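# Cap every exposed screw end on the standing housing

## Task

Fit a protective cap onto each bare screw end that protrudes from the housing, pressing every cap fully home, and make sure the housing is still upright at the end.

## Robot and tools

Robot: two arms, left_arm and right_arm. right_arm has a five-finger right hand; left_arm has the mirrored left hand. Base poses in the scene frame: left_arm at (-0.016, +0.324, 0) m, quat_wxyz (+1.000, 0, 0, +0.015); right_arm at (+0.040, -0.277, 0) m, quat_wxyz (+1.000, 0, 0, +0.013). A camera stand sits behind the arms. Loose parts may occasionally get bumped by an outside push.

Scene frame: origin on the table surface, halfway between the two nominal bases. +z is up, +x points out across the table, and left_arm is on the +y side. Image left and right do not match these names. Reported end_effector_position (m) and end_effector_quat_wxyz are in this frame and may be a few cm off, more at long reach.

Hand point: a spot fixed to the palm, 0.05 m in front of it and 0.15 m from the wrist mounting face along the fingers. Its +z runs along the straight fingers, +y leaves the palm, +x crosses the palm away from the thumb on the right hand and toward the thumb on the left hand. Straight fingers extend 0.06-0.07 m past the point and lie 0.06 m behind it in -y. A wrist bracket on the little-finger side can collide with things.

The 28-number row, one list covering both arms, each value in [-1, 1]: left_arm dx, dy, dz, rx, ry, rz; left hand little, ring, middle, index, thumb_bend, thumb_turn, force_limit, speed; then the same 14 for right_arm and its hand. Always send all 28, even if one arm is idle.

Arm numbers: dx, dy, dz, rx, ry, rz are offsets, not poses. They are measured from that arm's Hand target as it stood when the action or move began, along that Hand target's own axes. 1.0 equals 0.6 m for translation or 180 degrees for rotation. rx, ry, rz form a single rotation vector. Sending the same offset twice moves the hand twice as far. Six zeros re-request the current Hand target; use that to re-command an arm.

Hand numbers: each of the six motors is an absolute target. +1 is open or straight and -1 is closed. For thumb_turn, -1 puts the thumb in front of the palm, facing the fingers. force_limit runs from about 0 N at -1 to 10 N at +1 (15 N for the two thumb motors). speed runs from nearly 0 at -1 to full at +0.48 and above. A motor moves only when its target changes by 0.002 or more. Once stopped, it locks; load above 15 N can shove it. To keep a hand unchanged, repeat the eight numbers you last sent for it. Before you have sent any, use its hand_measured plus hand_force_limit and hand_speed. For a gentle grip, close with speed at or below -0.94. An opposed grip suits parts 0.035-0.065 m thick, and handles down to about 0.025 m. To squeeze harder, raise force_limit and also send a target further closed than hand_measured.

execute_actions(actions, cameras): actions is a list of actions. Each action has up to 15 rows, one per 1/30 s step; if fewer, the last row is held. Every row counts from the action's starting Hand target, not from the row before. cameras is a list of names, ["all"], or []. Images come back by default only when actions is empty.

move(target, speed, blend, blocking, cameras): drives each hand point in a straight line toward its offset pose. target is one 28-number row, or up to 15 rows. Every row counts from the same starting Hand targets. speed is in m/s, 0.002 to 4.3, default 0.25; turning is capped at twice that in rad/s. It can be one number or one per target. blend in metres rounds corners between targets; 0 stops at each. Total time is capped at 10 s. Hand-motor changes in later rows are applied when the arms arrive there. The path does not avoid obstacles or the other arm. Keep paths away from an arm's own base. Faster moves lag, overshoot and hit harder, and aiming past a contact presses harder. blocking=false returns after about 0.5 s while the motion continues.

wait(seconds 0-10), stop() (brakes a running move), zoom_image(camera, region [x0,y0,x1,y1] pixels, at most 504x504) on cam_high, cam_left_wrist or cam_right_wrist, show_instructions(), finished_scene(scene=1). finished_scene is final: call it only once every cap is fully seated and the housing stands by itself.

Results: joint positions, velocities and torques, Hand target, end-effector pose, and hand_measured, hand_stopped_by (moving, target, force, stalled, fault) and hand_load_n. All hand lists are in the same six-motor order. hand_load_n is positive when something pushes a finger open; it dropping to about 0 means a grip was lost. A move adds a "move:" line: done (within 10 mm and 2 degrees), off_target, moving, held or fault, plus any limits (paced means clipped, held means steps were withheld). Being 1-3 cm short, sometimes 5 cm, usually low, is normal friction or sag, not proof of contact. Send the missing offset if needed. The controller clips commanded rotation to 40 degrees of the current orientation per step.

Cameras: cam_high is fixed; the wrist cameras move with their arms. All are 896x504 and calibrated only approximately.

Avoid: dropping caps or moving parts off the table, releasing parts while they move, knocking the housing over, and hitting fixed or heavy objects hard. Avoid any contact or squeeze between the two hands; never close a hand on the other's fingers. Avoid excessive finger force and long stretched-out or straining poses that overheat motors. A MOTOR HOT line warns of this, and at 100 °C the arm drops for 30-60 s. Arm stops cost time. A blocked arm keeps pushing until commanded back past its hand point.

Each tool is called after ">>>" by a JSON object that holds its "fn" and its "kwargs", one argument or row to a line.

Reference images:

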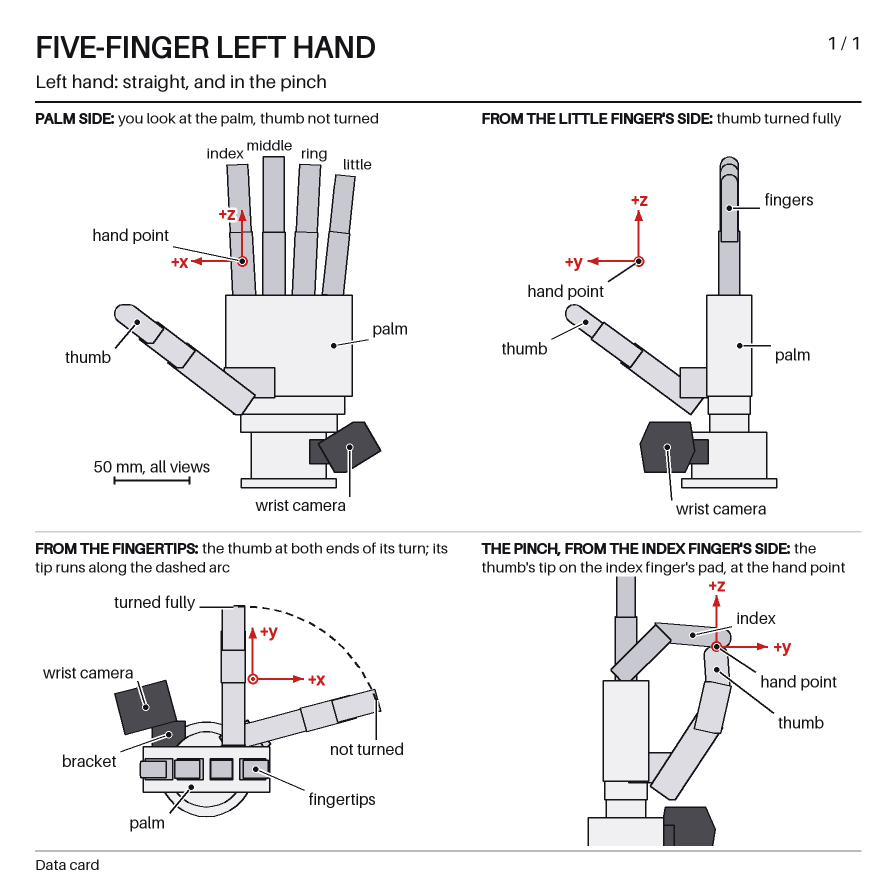

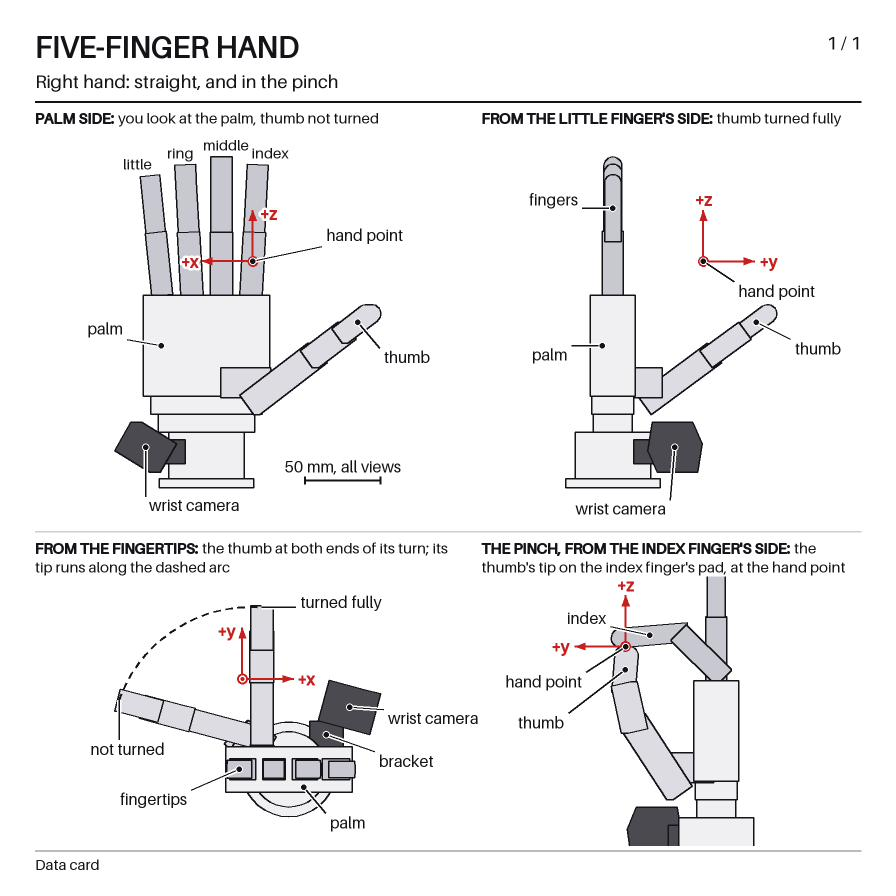

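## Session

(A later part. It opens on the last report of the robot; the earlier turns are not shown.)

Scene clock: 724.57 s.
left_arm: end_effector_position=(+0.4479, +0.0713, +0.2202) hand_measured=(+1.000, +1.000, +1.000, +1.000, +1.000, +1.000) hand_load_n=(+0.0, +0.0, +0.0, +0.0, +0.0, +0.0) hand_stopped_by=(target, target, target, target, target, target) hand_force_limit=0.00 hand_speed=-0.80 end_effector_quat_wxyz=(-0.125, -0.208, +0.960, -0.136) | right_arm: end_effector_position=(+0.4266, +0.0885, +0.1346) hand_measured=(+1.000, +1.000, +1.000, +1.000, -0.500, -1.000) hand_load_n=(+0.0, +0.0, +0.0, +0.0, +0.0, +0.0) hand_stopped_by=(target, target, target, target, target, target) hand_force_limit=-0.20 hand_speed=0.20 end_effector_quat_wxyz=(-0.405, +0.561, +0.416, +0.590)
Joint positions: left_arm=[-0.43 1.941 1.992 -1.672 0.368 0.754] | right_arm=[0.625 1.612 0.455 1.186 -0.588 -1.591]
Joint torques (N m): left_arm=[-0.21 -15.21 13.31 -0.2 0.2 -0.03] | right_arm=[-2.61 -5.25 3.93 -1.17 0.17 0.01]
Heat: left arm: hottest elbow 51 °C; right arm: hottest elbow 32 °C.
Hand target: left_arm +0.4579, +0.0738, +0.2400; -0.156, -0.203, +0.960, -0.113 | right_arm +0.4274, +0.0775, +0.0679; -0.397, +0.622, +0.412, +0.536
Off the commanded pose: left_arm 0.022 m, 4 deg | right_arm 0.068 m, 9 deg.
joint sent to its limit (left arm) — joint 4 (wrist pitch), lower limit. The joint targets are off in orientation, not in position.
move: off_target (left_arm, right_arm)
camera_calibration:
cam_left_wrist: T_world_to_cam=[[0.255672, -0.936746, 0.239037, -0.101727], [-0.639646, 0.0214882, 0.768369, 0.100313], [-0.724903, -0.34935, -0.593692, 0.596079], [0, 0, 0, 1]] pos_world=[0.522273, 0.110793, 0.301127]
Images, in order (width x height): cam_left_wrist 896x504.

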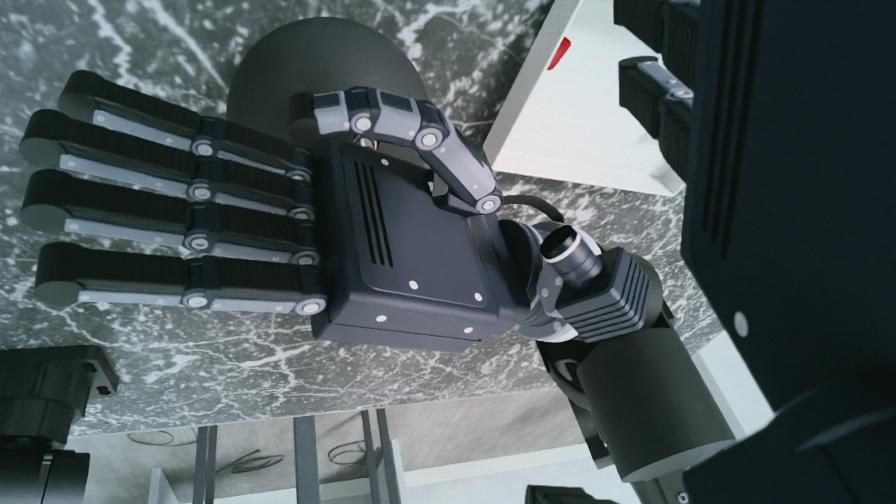

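>>> {"fn": "move", "kwargs": {
  "target": [0,0,0,0,0,0,1,1,1,1,1,1,0,-0.8,-0.05,0,0,0,-0.005,0.01,1,1,1,1,-0.5,-1,-0.2,0.2],
  "speed": 0.04,
  "cameras": ["cam_left_wrist"]
}}

>>> {"fn": "zoom_image", "kwargs": {
  "camera": "cam_left_wrist",
  "region": [330, 110, 430, 210]
}}

Scene clock: 726.63 s.
left_arm: end_effector_position=(+0.4479, +0.0713, +0.2202) hand_measured=(+1.000, +1.000, +1.000, +1.000, +1.000, +1.000) hand_load_n=(-0.5, +0.0, +0.0, +0.0, +0.0, +0.0) hand_stopped_by=(target, target, target, target, target, target) hand_force_limit=0.00 hand_speed=-0.80 end_effector_quat_wxyz=(-0.125, -0.208, +0.960, -0.136) | right_arm: end_effector_position=(+0.4284, +0.0881, +0.1338) hand_measured=(+1.000, +1.000, +1.000, +1.000, -0.500, -1.000) hand_load_n=(+0.0, +0.0, +0.0, +0.0, +0.0, +0.0) hand_stopped_by=(target, target, target, target, target, target) hand_force_limit=-0.20 hand_speed=0.20 end_effector_quat_wxyz=(-0.411, +0.556, +0.407, +0.597)
Joint positions: left_arm=[-0.43 1.941 1.992 -1.672 0.368 0.754] | right_arm=[0.621 1.645 0.455 1.251 -0.588 -1.565]
Joint torques (N m): left_arm=[-0.15 -15.74 13.24 -0.1 0.14 0.02] | right_arm=[-2.67 -2.9 1.94 -0.79 0.07 -0.05]
Heat: left arm: hottest elbow 51 °C; right arm: hottest elbow 32 °C.
Hand target: left_arm +0.4579, +0.0738, +0.2400; -0.156, -0.203, +0.960, -0.113 | right_arm +0.4248, +0.0749, +0.0382; -0.402, +0.632, +0.405, +0.524
Off the commanded pose: left_arm 0.022 m, 4 deg | right_arm 0.097 m, 12 deg.
joint sent to its limit (left arm) — joint 4 (wrist pitch), lower limit. The joint targets are off in orientation, not in position.
move: off_target (left_arm, right_arm)
camera_calibration:
cam_left_wrist: T_world_to_cam=[[0.255672, -0.936746, 0.239037, -0.101727], [-0.639646, 0.0214882, 0.768369, 0.100313], [-0.724903, -0.34935, -0.593692, 0.596079], [0, 0, 0, 1]] pos_world=[0.522273, 0.110793, 0.301127]
Images, in order (width x height): cam_left_wrist 896x504.

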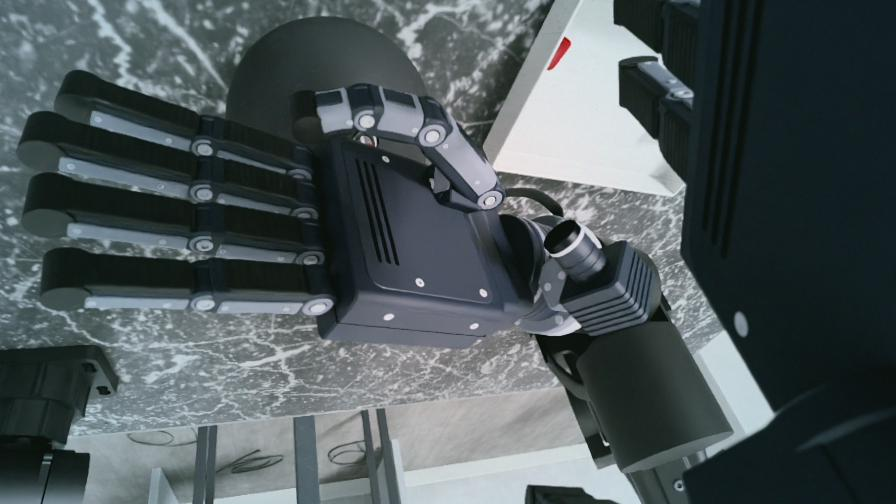

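Scaled by 5.040.

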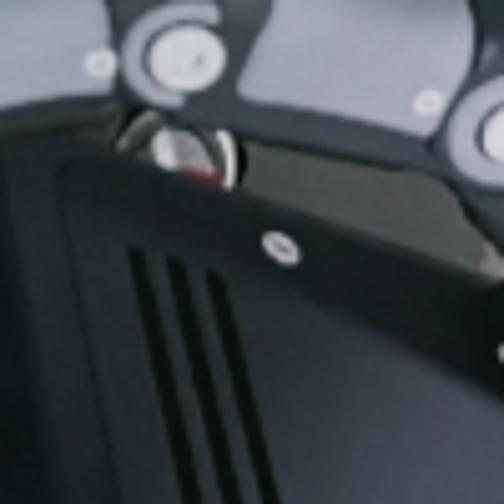

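>>> {"fn": "move", "kwargs": {
  "target": [
    [0,0,0,0,0,0,1,1,1,1,1,1,0,-0.8,0.1302,-0.0033,0.0078,0,0.02,-0.0133,1,1,1,1,-0.5,-1,-0.2,0.2],
    [0,0,0,0,0,0,1,1,1,1,1,1,0,-0.8,0.2133,-0.0083,0.0013,0,0.0404,-0.0267,1,1,1,1,-0.5,-1,-0.2,0.2]
  ],
  "speed": 0.05,
  "cameras": ["cam_left_wrist"]
}}

Scene clock: 731.47 s.
left_arm: end_effector_position=(+0.4479, +0.0713, +0.2202) hand_measured=(+1.000, +1.000, +1.000, +1.000, +1.000, +1.000) hand_load_n=(+0.0, +0.0, +0.0, +0.0, +0.0, +0.0) hand_stopped_by=(target, target, target, target, target, target) hand_force_limit=0.00 hand_speed=-0.80 end_effector_quat_wxyz=(-0.125, -0.208, +0.960, -0.136) | right_arm: end_effector_position=(+0.4277, +0.0845, +0.1532) hand_measured=(+1.000, +1.000, +1.000, +1.000, -0.500, -1.000) hand_load_n=(+0.0, +0.0, +0.0, +0.0, +0.0, +0.0) hand_stopped_by=(target, target, target, target, target, target) hand_force_limit=-0.20 hand_speed=0.20 end_effector_quat_wxyz=(-0.407, +0.587, +0.404, +0.571)
Joint positions: left_arm=[-0.43 1.941 1.992 -1.672 0.368 0.754] | right_arm=[0.621 1.482 0.47 0.994 -0.575 -1.564]
Joint torques (N m): left_arm=[0.03 -15.21 13.3 -0.14 0.2 -0.03] | right_arm=[-1.67 -10.29 9.33 1.44 0.03 -0.09]
Heat: left arm: hottest elbow 51 °C; right arm: hottest elbow 32 °C.
Hand target: left_arm +0.4579, +0.0738, +0.2400; -0.156, -0.203, +0.960, -0.113 | right_arm +0.4361, +0.0890, +0.1651; -0.404, +0.580, +0.405, +0.580
Off the commanded pose: left_arm 0.022 m, 4 deg | right_arm 0.015 m, 1 deg.
joint sent to its limit (left arm) — joint 4 (wrist pitch), lower limit. The joint targets are off in orientation, not in position.
move: off_target (left_arm, right_arm)
camera_calibration:
cam_left_wrist: T_world_to_cam=[[0.255672, -0.936746, 0.239037, -0.101727], [-0.639646, 0.0214882, 0.768369, 0.100313], [-0.724903, -0.34935, -0.593692, 0.596079], [0, 0, 0, 1]] pos_world=[0.522273, 0.110793, 0.301127]
Images, in order (width x height): cam_left_wrist 896x504.

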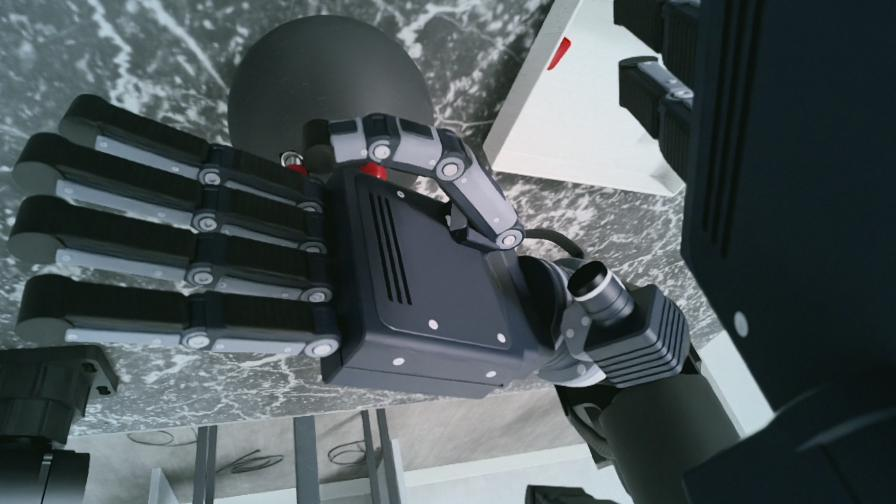

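>>> {"fn": "move", "kwargs": {
  "target": [0,0,0,0,0,0,1,1,1,1,1,1,0,-0.8,0.0133,-0.2943,-0.1165,0,0,0,1,1,1,1,-0.5,-1,-0.2,0.2],
  "speed": 0.12,
  "cameras": ["all"]
}}

>>> {"fn": "zoom_image", "kwargs": {
  "camera": "cam_left_wrist",
  "region": [270, 110, 420, 260]
}}

>>> {"fn": "zoom_image", "kwargs": {
  "camera": "cam_right_wrist",
  "region": [470, 260, 714, 504]
}}

Scene clock: 734.23 s.
left_arm: end_effector_position=(+0.4479, +0.0713, +0.2202) hand_measured=(+1.000, +1.000, +1.000, +1.000, +1.000, +1.000) hand_load_n=(+0.0, +0.0, +0.0, +0.0, +0.0, +0.0) hand_stopped_by=(target, target, target, target, target, target) hand_force_limit=0.00 hand_speed=-0.80 end_effector_quat_wxyz=(-0.125, -0.208, +0.960, -0.136) | right_arm: end_effector_position=(+0.2516, +0.0862, +0.1788) hand_measured=(+1.000, +1.000, +1.000, +1.000, -0.500, -1.000) hand_load_n=(+0.0, +0.0, +0.0, +0.0, +0.0, +0.0) hand_stopped_by=(target, target, target, target, target, target) hand_force_limit=-0.20 hand_speed=0.20 end_effector_quat_wxyz=(-0.407, +0.579, +0.397, +0.585)
Joint positions: left_arm=[-0.43 1.941 1.992 -1.672 0.368 0.754] | right_arm=[1.143 1.058 0.204 0.87 -0.041 -1.564]
Joint torques (N m): left_arm=[0.38 -15.56 13.37 -0.29 0.13 -0.03] | right_arm=[-0.32 -5.6 7.17 1.57 0.04 -0.1]
Heat: left arm: hottest elbow 51 °C; right arm: hottest elbow 32 °C.
Hand target: left_arm +0.4579, +0.0738, +0.2400; -0.156, -0.203, +0.960, -0.113 | right_arm +0.2462, +0.0844, +0.1732; -0.404, +0.580, +0.405, +0.580
Off the commanded pose: left_arm 0.022 m, 4 deg | right_arm 0.008 m, 1 deg.
joint sent to its limit (left arm) — joint 4 (wrist pitch), lower limit. The joint targets are off in orientation, not in position.
move: off_target (left_arm)
camera_calibration:
cam_left_wrist: T_world_to_cam=[[0.255672, -0.936746, 0.239037, -0.101727], [-0.639646, 0.0214882, 0.768369, 0.100313], [-0.724903, -0.34935, -0.593692, 0.596079], [0, 0, 0, 1]] pos_world=[0.522273, 0.110793, 0.301127]
cam_right_wrist: T_world_to_cam=[[0.893591, -0.347219, 0.28449, -0.246172], [0.0092887, -0.619334, -0.785073, 0.178419], [0.448787, 0.704176, -0.550206, 0.0403744], [0, 0, 0, 1]] pos_world=[0.2002, -0.00340507, 0.23232]

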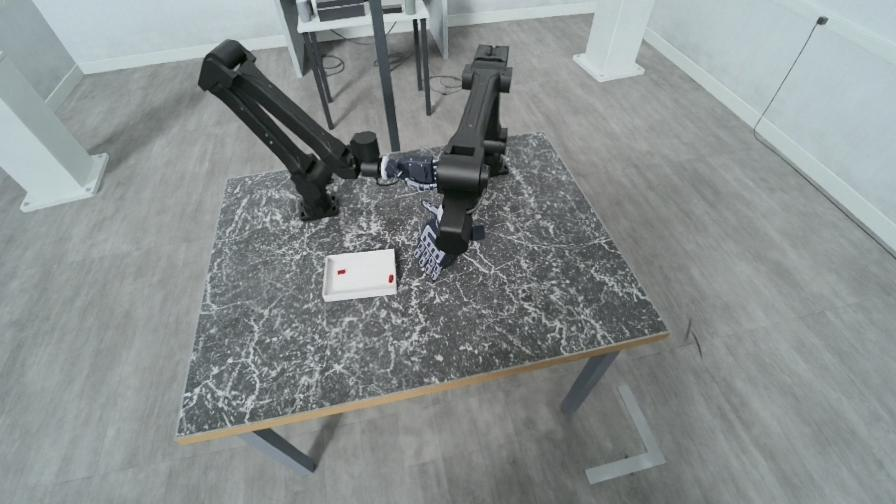

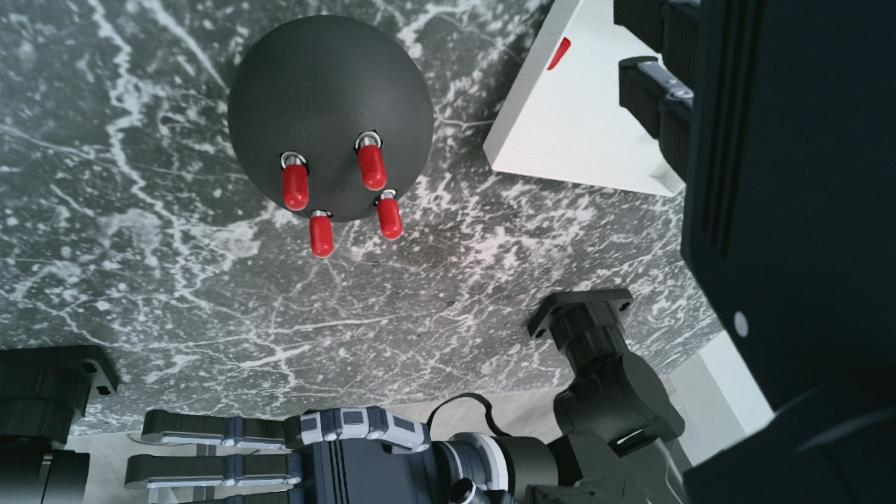

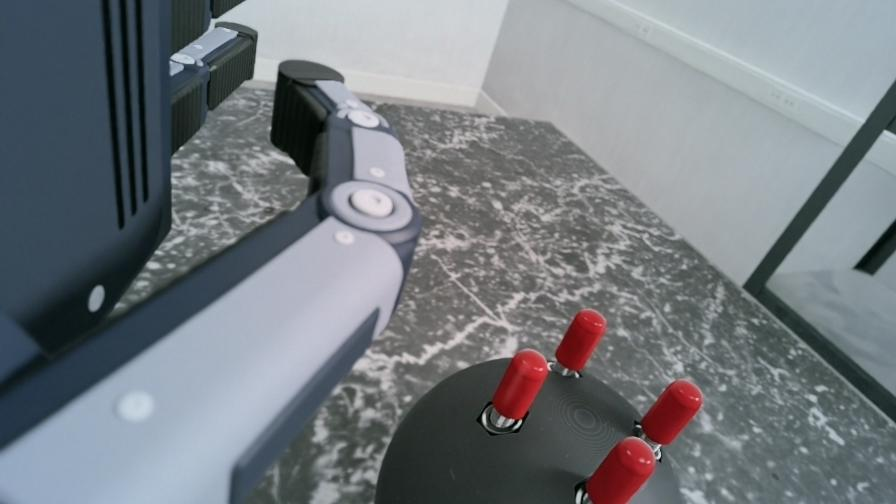

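Scaled by 3.360.

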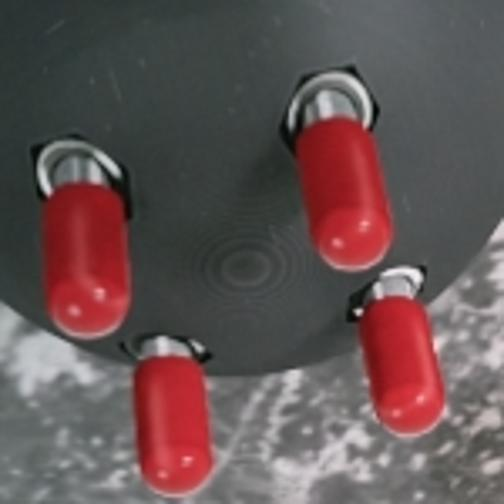

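Scaled by 2.066.

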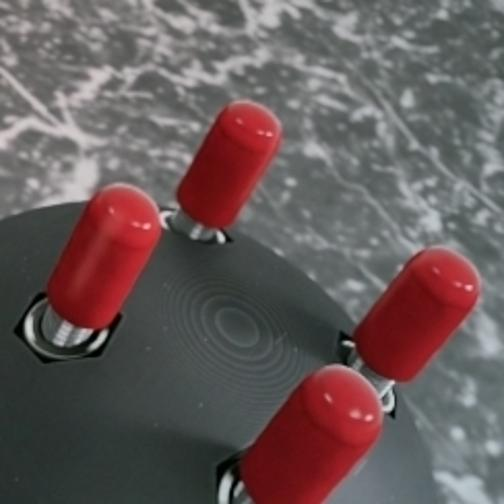

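>>> {"fn": "move", "kwargs": {
  "target": [0,0,0,0,0,0,1,1,1,1,1,1,0,-0.8,-0.022,0.1943,0.0837,0,0,0,1,1,1,1,-0.5,-1,-0.2,0.2],
  "speed": 0.1,
  "cameras": ["cam_left_wrist"]
}}

Scene clock: 743.03 s.
left_arm: end_effector_position=(+0.4479, +0.0713, +0.2202) hand_measured=(+1.000, +1.000, +1.000, +1.000, +1.000, +1.000) hand_load_n=(+0.0, +0.0, +0.5, +0.0, -0.5, +0.0) hand_stopped_by=(target, target, target, target, target, target) hand_force_limit=0.00 hand_speed=-0.80 end_effector_quat_wxyz=(-0.125, -0.208, +0.960, -0.136) | right_arm: end_effector_position=(+0.3593, +0.0842, +0.1457) hand_measured=(+1.000, +1.000, +1.000, +1.000, -0.500, -1.000) hand_load_n=(+0.0, +0.0, +0.0, +0.0, +0.0, +0.0) hand_stopped_by=(target, target, target, target, target, target) hand_force_limit=-0.20 hand_speed=0.20 end_effector_quat_wxyz=(-0.406, +0.593, +0.407, +0.564)
Joint positions: left_arm=[-0.43 1.941 1.992 -1.672 0.368 0.754] | right_arm=[0.766 1.365 0.335 0.992 -0.435 -1.564]
Joint torques (N m): left_arm=[-0.85 -15.44 13.11 -0.12 0.16 0.03] | right_arm=[-2.26 -6.83 10.06 2.82 -0.17 -0.11]
Heat: left arm: hottest elbow 51 °C; right arm: hottest elbow 32 °C.
Hand target: left_arm +0.4579, +0.0738, +0.2400; -0.156, -0.203, +0.960, -0.113 | right_arm +0.3730, +0.0913, +0.1600; -0.404, +0.580, +0.405, +0.580
Off the commanded pose: left_arm 0.022 m, 4 deg | right_arm 0.021 m, 2 deg.
joint sent to its limit (left arm) — joint 4 (wrist pitch), lower limit. The joint targets are off in orientation, not in position.
move: off_target (left_arm, right_arm)
camera_calibration:
cam_left_wrist: T_world_to_cam=[[0.255672, -0.936746, 0.239037, -0.101727], [-0.639646, 0.0214882, 0.768369, 0.100313], [-0.724903, -0.34935, -0.593692, 0.596079], [0, 0, 0, 1]] pos_world=[0.522273, 0.110793, 0.301127]
Images, in order (width x height): cam_left_wrist 896x504.

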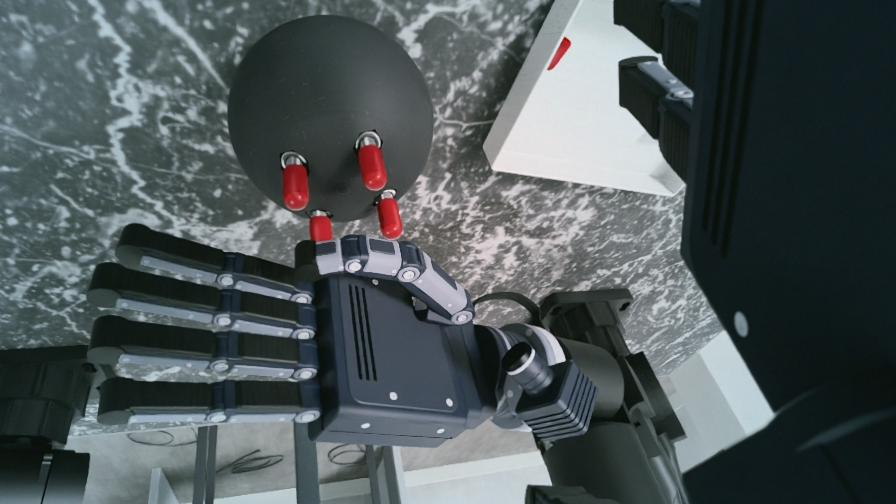

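>>> {"fn": "move", "kwargs": {
  "target": [0,0,0,0,0,0,1,1,1,1,1,1,0,-0.8,-0.0133,0.001,0.006,0,0.011,-0.007,1,1,1,1,-0.5,-1,-0.2,0.2],
  "speed": 0.05,
  "cameras": ["cam_left_wrist"]
}}

>>> {"fn": "zoom_image", "kwargs": {
  "camera": "cam_left_wrist",
  "region": [290, 180, 350, 240]
}}

>>> {"fn": "move", "kwargs": {
  "target": [0,0,0,0,0,0,1,1,1,1,1,1,0,-0.8,-0.03,0,0,0,0,0,1,1,1,1,-0.5,-1,-0.2,0.2],
  "speed": 0.04,
  "cameras": ["cam_left_wrist"]
}}

>>> {"fn": "zoom_image", "kwargs": {
  "camera": "cam_left_wrist",
  "region": [290, 180, 350, 240]
}}

Scene clock: 744.73 s.
left_arm: end_effector_position=(+0.4479, +0.0713, +0.2202) hand_measured=(+1.000, +1.000, +1.000, +1.000, +1.000, +1.000) hand_load_n=(+0.0, +0.0, +0.0, +0.0, +0.0, +0.0) hand_stopped_by=(target, target, target, target, target, target) hand_force_limit=0.00 hand_speed=-0.80 end_effector_quat_wxyz=(-0.125, -0.208, +0.960, -0.136) | right_arm: end_effector_position=(+0.3635, +0.0883, +0.1410) hand_measured=(+1.000, +1.000, +1.000, +1.000, -0.500, -1.000) hand_load_n=(+0.0, +0.0, +0.0, +0.0, +0.0, +0.0) hand_stopped_by=(target, target, target, target, target, target) hand_force_limit=-0.20 hand_speed=0.20 end_effector_quat_wxyz=(-0.408, +0.578, +0.405, +0.579)
Joint positions: left_arm=[-0.43 1.941 1.992 -1.672 0.368 0.754] | right_arm=[0.766 1.454 0.335 1.124 -0.435 -1.566]
Joint torques (N m): left_arm=[-0.5 -15.44 13.19 -0.17 0.1 -0.06] | right_arm=[-1.96 -7.65 8.85 2.77 0 -0.13]
Heat: left arm: hottest elbow 51 °C; right arm: hottest elbow 32 °C.
Hand target: left_arm +0.4579, +0.0738, +0.2400; -0.156, -0.203, +0.960, -0.113 | right_arm +0.3748, +0.0944, +0.1519; -0.405, +0.566, +0.404, +0.594
Off the commanded pose: left_arm 0.022 m, 4 deg | right_arm 0.017 m, 2 deg.
joint sent to its limit (left arm) — joint 4 (wrist pitch), lower limit. The joint targets are off in orientation, not in position.
move: off_target (left_arm, right_arm)
camera_calibration:
cam_left_wrist: T_world_to_cam=[[0.255672, -0.936746, 0.239037, -0.101727], [-0.639646, 0.0214882, 0.768369, 0.100313], [-0.724903, -0.34935, -0.593692, 0.596079], [0, 0, 0, 1]] pos_world=[0.522273, 0.110793, 0.301127]
Images, in order (width x height): cam_left_wrist 896x504.

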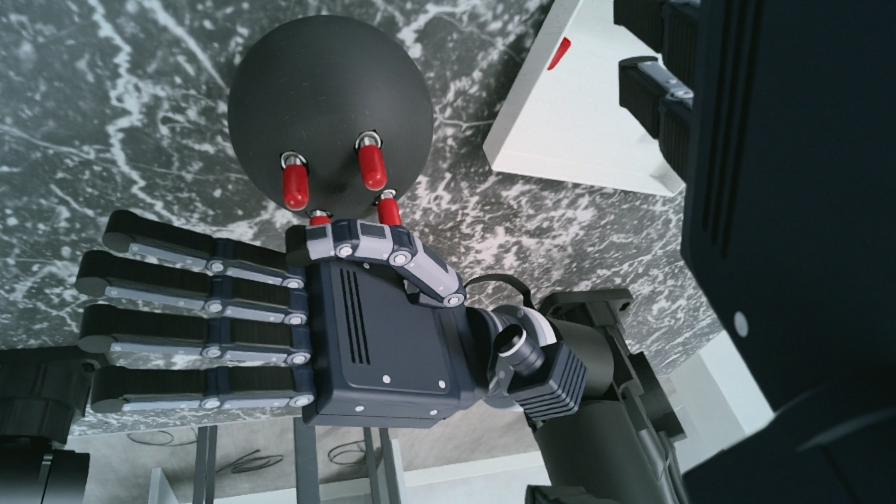

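Scaled by 8.400.

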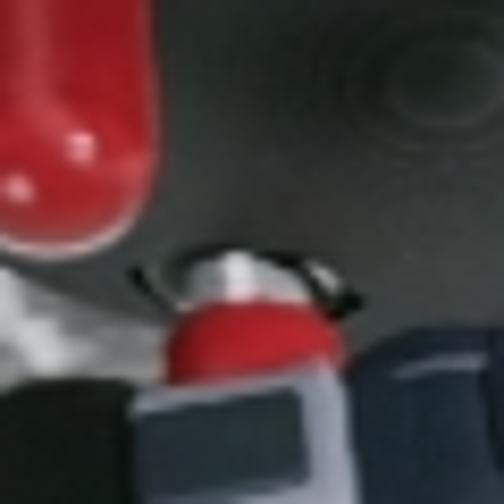

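Scene clock: 745.77 s.
left_arm: end_effector_position=(+0.4479, +0.0713, +0.2202) hand_measured=(+1.000, +1.000, +1.000, +1.000, +1.000, +1.000) hand_load_n=(+0.0, +0.0, +0.0, +0.0, +0.0, +0.0) hand_stopped_by=(target, target, target, target, target, target) hand_force_limit=0.00 hand_speed=-0.80 end_effector_quat_wxyz=(-0.125, -0.208, +0.960, -0.136) | right_arm: end_effector_position=(+0.3658, +0.0906, +0.1356) hand_measured=(+1.000, +1.000, +1.000, +1.000, -0.500, -1.000) hand_load_n=(+0.0, +0.0, +0.0, +0.0, +0.0, +0.5) hand_stopped_by=(target, target, target, target, target, target) hand_force_limit=-0.20 hand_speed=0.20 end_effector_quat_wxyz=(-0.410, +0.567, +0.403, +0.590)
Joint positions: left_arm=[-0.43 1.941 1.992 -1.672 0.368 0.754] | right_arm=[0.766 1.527 0.335 1.229 -0.435 -1.567]
Joint torques (N m): left_arm=[0.38 -15.27 13.14 -0.39 0.2 -0.01] | right_arm=[-2.14 -7.12 7.76 2.36 -0.04 -0.12]
Heat: left arm: hottest elbow 51 °C; right arm: hottest elbow 32 °C.
Hand target: left_arm +0.4579, +0.0738, +0.2400; -0.156, -0.203, +0.960, -0.113 | right_arm +0.3754, +0.0948, +0.1339; -0.405, +0.566, +0.404, +0.594
Off the commanded pose: left_arm 0.022 m, 4 deg | right_arm 0.011 m, 1 deg.
joint sent to its limit (left arm) — joint 4 (wrist pitch), lower limit. The joint targets are off in orientation, not in position.
move: off_target (left_arm, right_arm)
camera_calibration:
cam_left_wrist: T_world_to_cam=[[0.255672, -0.936746, 0.239037, -0.101727], [-0.639646, 0.0214882, 0.768369, 0.100313], [-0.724903, -0.34935, -0.593692, 0.596079], [0, 0, 0, 1]] pos_world=[0.522273, 0.110793, 0.301127]
Images, in order (width x height): cam_left_wrist 896x504.

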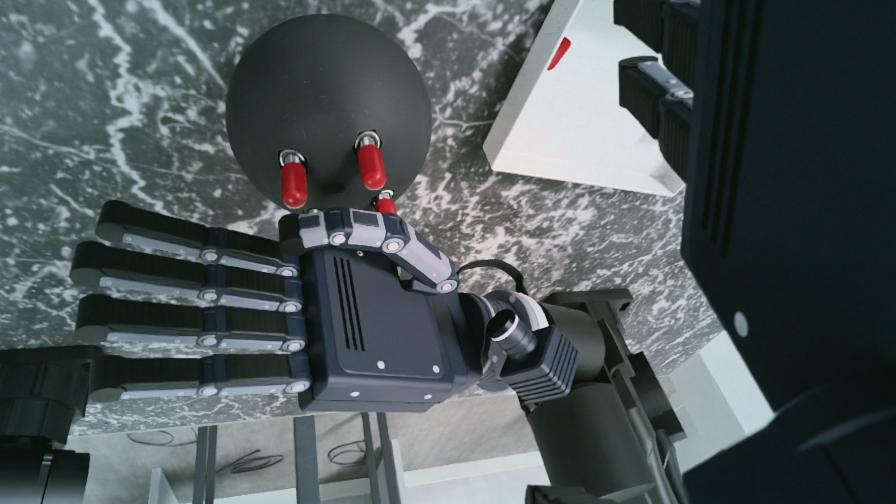

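Scaled by 8.400.

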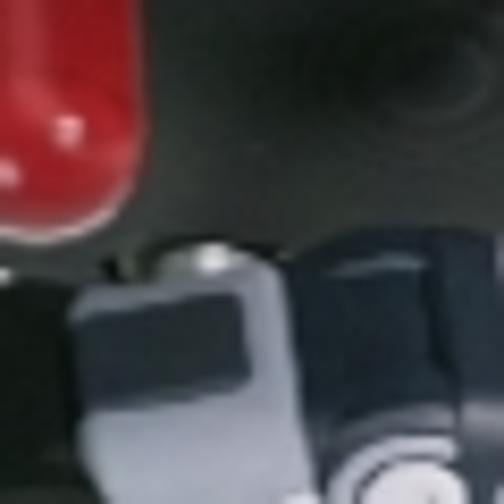

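>>> {"fn": "move", "kwargs": {
  "target": [0,0,0,0,0,0,1,1,1,1,1,1,0,-0.8,-0.0408,-0.0075,-0.0217,0,-0.005,0.01,1,1,1,1,-0.5,-1,-0.2,0.2],
  "speed": 0.04,
  "cameras": []
}}

>>> {"fn": "move", "kwargs": {
  "target": [0,0,0,0,0,0,1,1,1,1,1,1,0,-0.8,-0.0408,0,0,0,-0.005,0.01,1,1,1,1,-0.5,-1,-0.2,0.2],
  "speed": 0.04,
  "cameras": ["cam_left_wrist"]
}}

Scene clock: 747.87 s.
left_arm: end_effector_position=(+0.4479, +0.0713, +0.2202) hand_measured=(+1.000, +1.000, +1.000, +1.000, +1.000, +1.000) hand_load_n=(+0.0, +0.0, +0.0, +0.0, -0.5, +0.0) hand_stopped_by=(target, target, target, target, target, target) hand_force_limit=0.00 hand_speed=-0.80 end_effector_quat_wxyz=(-0.125, -0.208, +0.960, -0.136) | right_arm: end_effector_position=(+0.3664, +0.0925, +0.1372) hand_measured=(+1.000, +1.000, +1.000, +1.000, -0.500, -1.000) hand_load_n=(+0.0, +0.0, +0.0, +0.0, -0.5, +0.0) hand_stopped_by=(target, target, target, target, target, target) hand_force_limit=-0.20 hand_speed=0.20 end_effector_quat_wxyz=(-0.415, +0.550, +0.400, +0.604)
Joint positions: left_arm=[-0.43 1.941 1.992 -1.672 0.368 0.754] | right_arm=[0.765 1.585 0.335 1.333 -0.44 -1.563]
Joint torques (N m): left_arm=[-0.21 -15.85 13.35 -0.39 0.13 0.02] | right_arm=[-2.2 -6.53 3.78 1.59 -0.05 0.12]
Heat: left arm: hottest elbow 51 °C; right arm: hottest elbow 32 °C.
Hand target: left_arm +0.4579, +0.0738, +0.2400; -0.156, -0.203, +0.960, -0.113 | right_arm +0.3674, +0.0848, +0.1089; -0.411, +0.577, +0.398, +0.583
Off the commanded pose: left_arm 0.022 m, 4 deg | right_arm 0.029 m, 4 deg.
joint sent to its limit (left arm) — joint 4 (wrist pitch), lower limit. The joint targets are off in orientation, not in position.
move: off_target (left_arm, right_arm)
No camera images: "cameras" was empty.

Scene clock: 749.03 s.
left_arm: end_effector_position=(+0.4479, +0.0713, +0.2202) hand_measured=(+1.000, +1.000, +1.000, +1.000, +1.000, +1.000) hand_load_n=(+0.0, +0.0, +0.0, +0.0, +0.0, +0.0) hand_stopped_by=(target, target, target, target, target, target) hand_force_limit=0.00 hand_speed=-0.80 end_effector_quat_wxyz=(-0.125, -0.208, +0.960, -0.136) | right_arm: end_effector_position=(+0.3665, +0.0931, +0.1362) hand_measured=(+1.000, +1.000, +1.000, +1.000, -0.500, -1.000) hand_load_n=(+0.0, +0.0, +0.0, +0.0, -0.5, +0.0) hand_stopped_by=(target, target, target, target, target, target) hand_force_limit=-0.20 hand_speed=0.20 end_effector_quat_wxyz=(-0.425, +0.539, +0.390, +0.614)
Joint positions: left_arm=[-0.43 1.941 1.992 -1.672 0.368 0.754] | right_arm=[0.764 1.645 0.335 1.437 -0.441 -1.537]
Joint torques (N m): left_arm=[-0.67 -15.44 13.09 -0.2 0.13 0.03] | right_arm=[-2.2 -4.84 2.86 0.31 -0.03 0.12]
Heat: left arm: hottest elbow 51 °C; right arm: hottest elbow 32 °C.
Hand target: left_arm +0.4579, +0.0738, +0.2400; -0.156, -0.203, +0.960, -0.113 | right_arm +0.3674, +0.0852, +0.0844; -0.417, +0.587, +0.392, +0.572
Off the commanded pose: left_arm 0.022 m, 4 deg | right_arm 0.052 m, 7 deg.
joint sent to its limit (left arm) — joint 4 (wrist pitch), lower limit. The joint targets are off in orientation, not in position.
move: off_target (left_arm, right_arm)
camera_calibration:
cam_left_wrist: T_world_to_cam=[[0.255672, -0.936746, 0.239037, -0.101727], [-0.639646, 0.0214882, 0.768369, 0.100313], [-0.724903, -0.34935, -0.593692, 0.596079], [0, 0, 0, 1]] pos_world=[0.522273, 0.110793, 0.301127]
Images, in order (width x height): cam_left_wrist 896x504.

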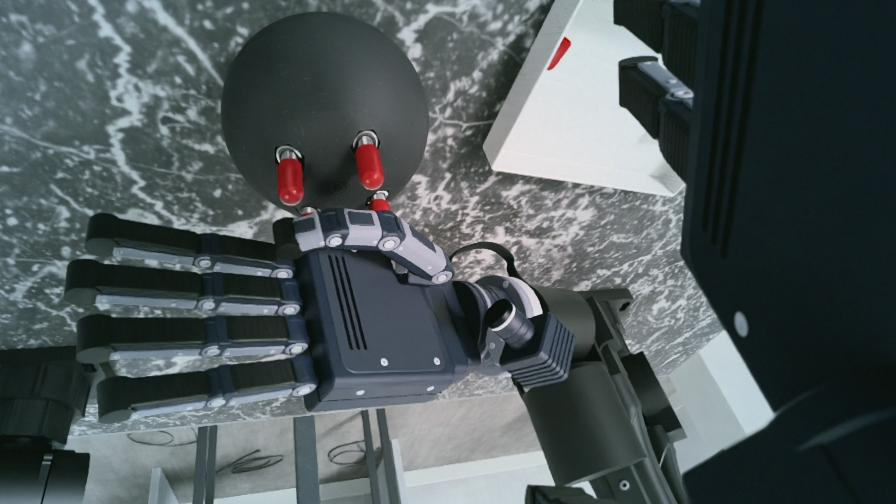

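>>> {"fn": "move", "kwargs": {
  "target": [0,0,0,0,0,0,1,1,1,1,1,1,0,-0.8,-0.0333,0,0,0,-0.025,0.0,1,1,1,1,-0.5,-1,-0.2,0.2],
  "speed": 0.04,
  "cameras": []
}}

>>> {"fn": "move", "kwargs": {
  "target": [0,0,0,0,0,0,1,1,1,1,1,1,0,-0.8,-0.0333,0,0,0,-0.015,0.0,1,1,1,1,-0.5,-1,-0.2,0.2],
  "speed": 0.04,
  "cameras": ["cam_left_wrist"]
}}

Scene clock: 751.17 s.
left_arm: end_effector_position=(+0.4479, +0.0713, +0.2202) hand_measured=(+1.000, +1.000, +1.000, +1.000, +1.000, +1.000) hand_load_n=(+0.0, +0.0, +0.5, +0.0, +0.0, +0.0) hand_stopped_by=(target, target, target, target, target, target) hand_force_limit=0.00 hand_speed=-0.80 end_effector_quat_wxyz=(-0.125, -0.208, +0.960, -0.136) | right_arm: end_effector_position=(+0.3663, +0.0931, +0.1345) hand_measured=(+1.000, +1.000, +1.000, +1.000, -0.500, -1.000) hand_load_n=(+0.0, +0.0, +0.0, +0.0, +0.0, +0.0) hand_stopped_by=(target, target, target, target, target, target) hand_force_limit=-0.20 hand_speed=0.20 end_effector_quat_wxyz=(-0.421, +0.545, +0.396, +0.607)
Joint positions: left_arm=[-0.43 1.941 1.992 -1.672 0.368 0.754] | right_arm=[0.764 1.622 0.335 1.39 -0.443 -1.548]
Joint torques (N m): left_arm=[0.21 -15.27 13.35 -0.14 0.14 -0.03] | right_arm=[-2.14 -3.9 2.84 -2 0.01 -0.16]
Heat: left arm: hottest elbow 51 °C; right arm: hottest elbow 32 °C.
Hand target: left_arm +0.4579, +0.0738, +0.2400; -0.156, -0.203, +0.960, -0.113 | right_arm +0.3666, +0.0856, +0.0644; -0.401, +0.609, +0.408, +0.549
Off the commanded pose: left_arm 0.022 m, 4 deg | right_arm 0.070 m, 10 deg.
joint sent to its limit (left arm) — joint 4 (wrist pitch), lower limit. The joint targets are off in orientation, not in position.
move: off_target (left_arm, right_arm)
No camera images: "cameras" was empty.

Scene clock: 752.20 s.
left_arm: end_effector_position=(+0.4479, +0.0713, +0.2202) hand_measured=(+1.000, +1.000, +1.000, +1.000, +1.000, +1.000) hand_load_n=(+0.0, +0.0, +0.0, +0.0, +0.0, +0.0) hand_stopped_by=(target, target, target, target, target, target) hand_force_limit=0.00 hand_speed=-0.80 end_effector_quat_wxyz=(-0.125, -0.208, +0.960, -0.136) | right_arm: end_effector_position=(+0.3661, +0.0932, +0.1334) hand_measured=(+1.000, +1.000, +1.000, +1.000, -0.500, -1.000) hand_load_n=(+0.0, +0.0, +0.0, +0.0, +0.0, +0.5) hand_stopped_by=(target, target, target, target, target, target) hand_force_limit=-0.20 hand_speed=0.20 end_effector_quat_wxyz=(-0.416, +0.545, +0.402, +0.606)
Joint positions: left_arm=[-0.43 1.941 1.992 -1.672 0.368 0.754] | right_arm=[0.764 1.616 0.335 1.373 -0.447 -1.566]
Joint torques (N m): left_arm=[0.03 -15.15 13.09 -0.14 0.18 0.02] | right_arm=[-1.9 -2.67 2.14 -2.22 0.19 -0.2]
Heat: left arm: hottest elbow 51 °C; right arm: hottest elbow 31 °C.
Hand target: left_arm +0.4579, +0.0738, +0.2400; -0.156, -0.203, +0.960, -0.113 | right_arm +0.3654, +0.0844, +0.0446; -0.391, +0.622, +0.418, +0.534
Off the commanded pose: left_arm 0.022 m, 4 deg | right_arm 0.089 m, 13 deg.
joint sent to its limit (left arm) — joint 4 (wrist pitch), lower limit. The joint targets are off in orientation, not in position.
move: off_target (left_arm, right_arm)
camera_calibration:
cam_left_wrist: T_world_to_cam=[[0.255672, -0.936746, 0.239037, -0.101727], [-0.639646, 0.0214882, 0.768369, 0.100313], [-0.724903, -0.34935, -0.593692, 0.596079], [0, 0, 0, 1]] pos_world=[0.522273, 0.110793, 0.301127]
Images, in order (width x height): cam_left_wrist 896x504.

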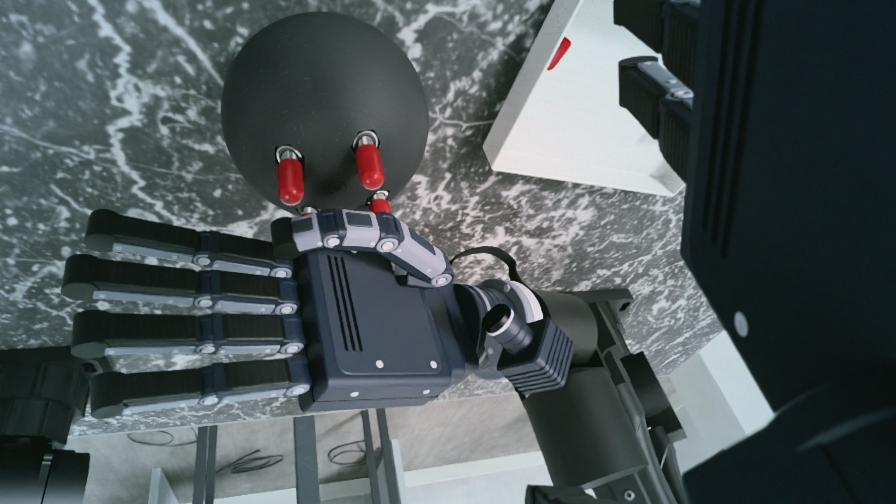

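>>> {"fn": "move", "kwargs": {
  "target": [
    [0,0,0,0,0,0,1,1,1,1,1,1,0,-0.8,0.1188,0.0002,0.0042,0,0.0195,-0.0063,1,1,1,1,-0.5,-1,-0.2,0.2],
    [0,0,0,0,0,0,1,1,1,1,1,1,0,-0.8,0.202,-0.0012,-0.0018,0,0.039,-0.0127,1,1,1,1,-0.5,-1,-0.2,0.2]
  ],
  "speed": 0.06,
  "cameras": ["cam_left_wrist"]
}}

>>> {"fn": "zoom_image", "kwargs": {
  "camera": "cam_left_wrist",
  "region": [290, 180, 350, 240]
}}

Scene clock: 758.23 s.
left_arm: end_effector_position=(+0.4479, +0.0713, +0.2202) hand_measured=(+1.000, +1.000, +1.000, +1.000, +1.000, +1.000) hand_load_n=(+0.0, +0.0, +0.0, +0.0, +0.0, +0.0) hand_stopped_by=(target, target, target, target, target, target) hand_force_limit=0.00 hand_speed=-0.80 end_effector_quat_wxyz=(-0.125, -0.208, +0.960, -0.136) | right_arm: end_effector_position=(+0.3655, +0.0895, +0.1519) hand_measured=(+1.000, +1.000, +1.000, +1.000, -0.500, -1.000) hand_load_n=(+0.0, +0.0, +0.0, +0.0, +0.0, +0.5) hand_stopped_by=(target, target, target, target, target, target) hand_force_limit=-0.20 hand_speed=0.20 end_effector_quat_wxyz=(-0.406, +0.587, +0.407, +0.570)
Joint positions: left_arm=[-0.43 1.941 1.992 -1.672 0.368 0.754] | right_arm=[0.764 1.378 0.355 1 -0.437 -1.568]
Joint torques (N m): left_arm=[-0.85 -15.38 13.29 -0.1 0.12 -0.01] | right_arm=[-1.61 -8.64 9.57 1.51 0.04 -0.02]
Heat: left arm: hottest elbow 51 °C; right arm: hottest elbow 31 °C.
Hand target: left_arm +0.4579, +0.0738, +0.2400; -0.156, -0.203, +0.960, -0.113 | right_arm +0.3741, +0.0960, +0.1649; -0.405, +0.580, +0.405, +0.579
Off the commanded pose: left_arm 0.022 m, 4 deg | right_arm 0.017 m, 1 deg.
joint sent to its limit (left arm) — joint 4 (wrist pitch), lower limit. The joint targets are off in orientation, not in position.
move: off_target (left_arm, right_arm)
camera_calibration:
cam_left_wrist: T_world_to_cam=[[0.255672, -0.936746, 0.239037, -0.101727], [-0.639646, 0.0214882, 0.768369, 0.100313], [-0.724903, -0.34935, -0.593692, 0.596079], [0, 0, 0, 1]] pos_world=[0.522273, 0.110793, 0.301127]
Images, in order (width x height): cam_left_wrist 896x504.

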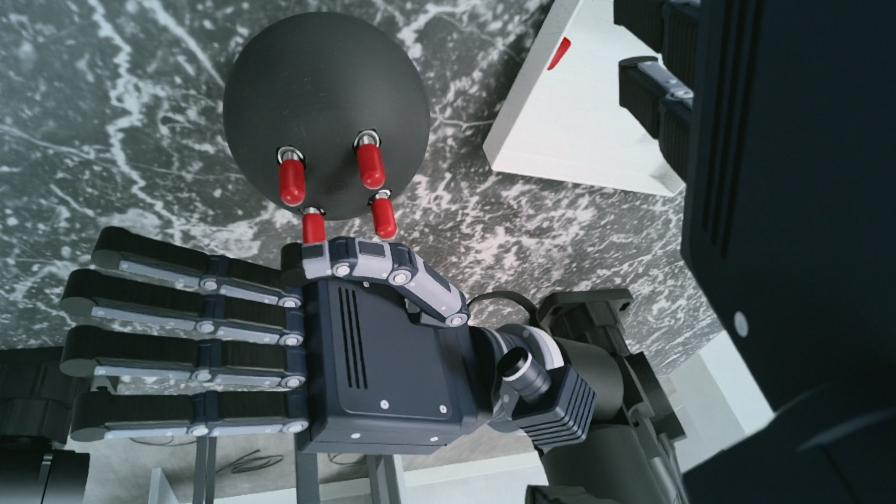

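Scaled by 8.400.

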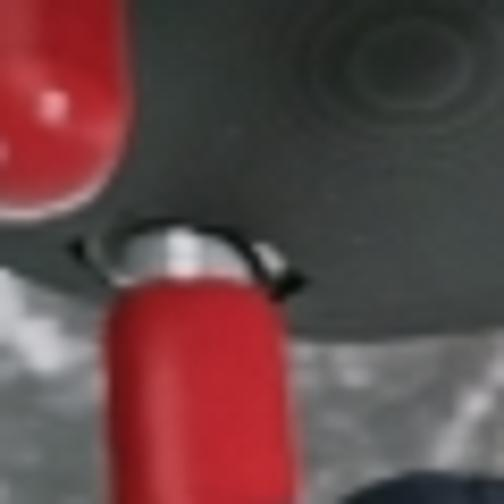

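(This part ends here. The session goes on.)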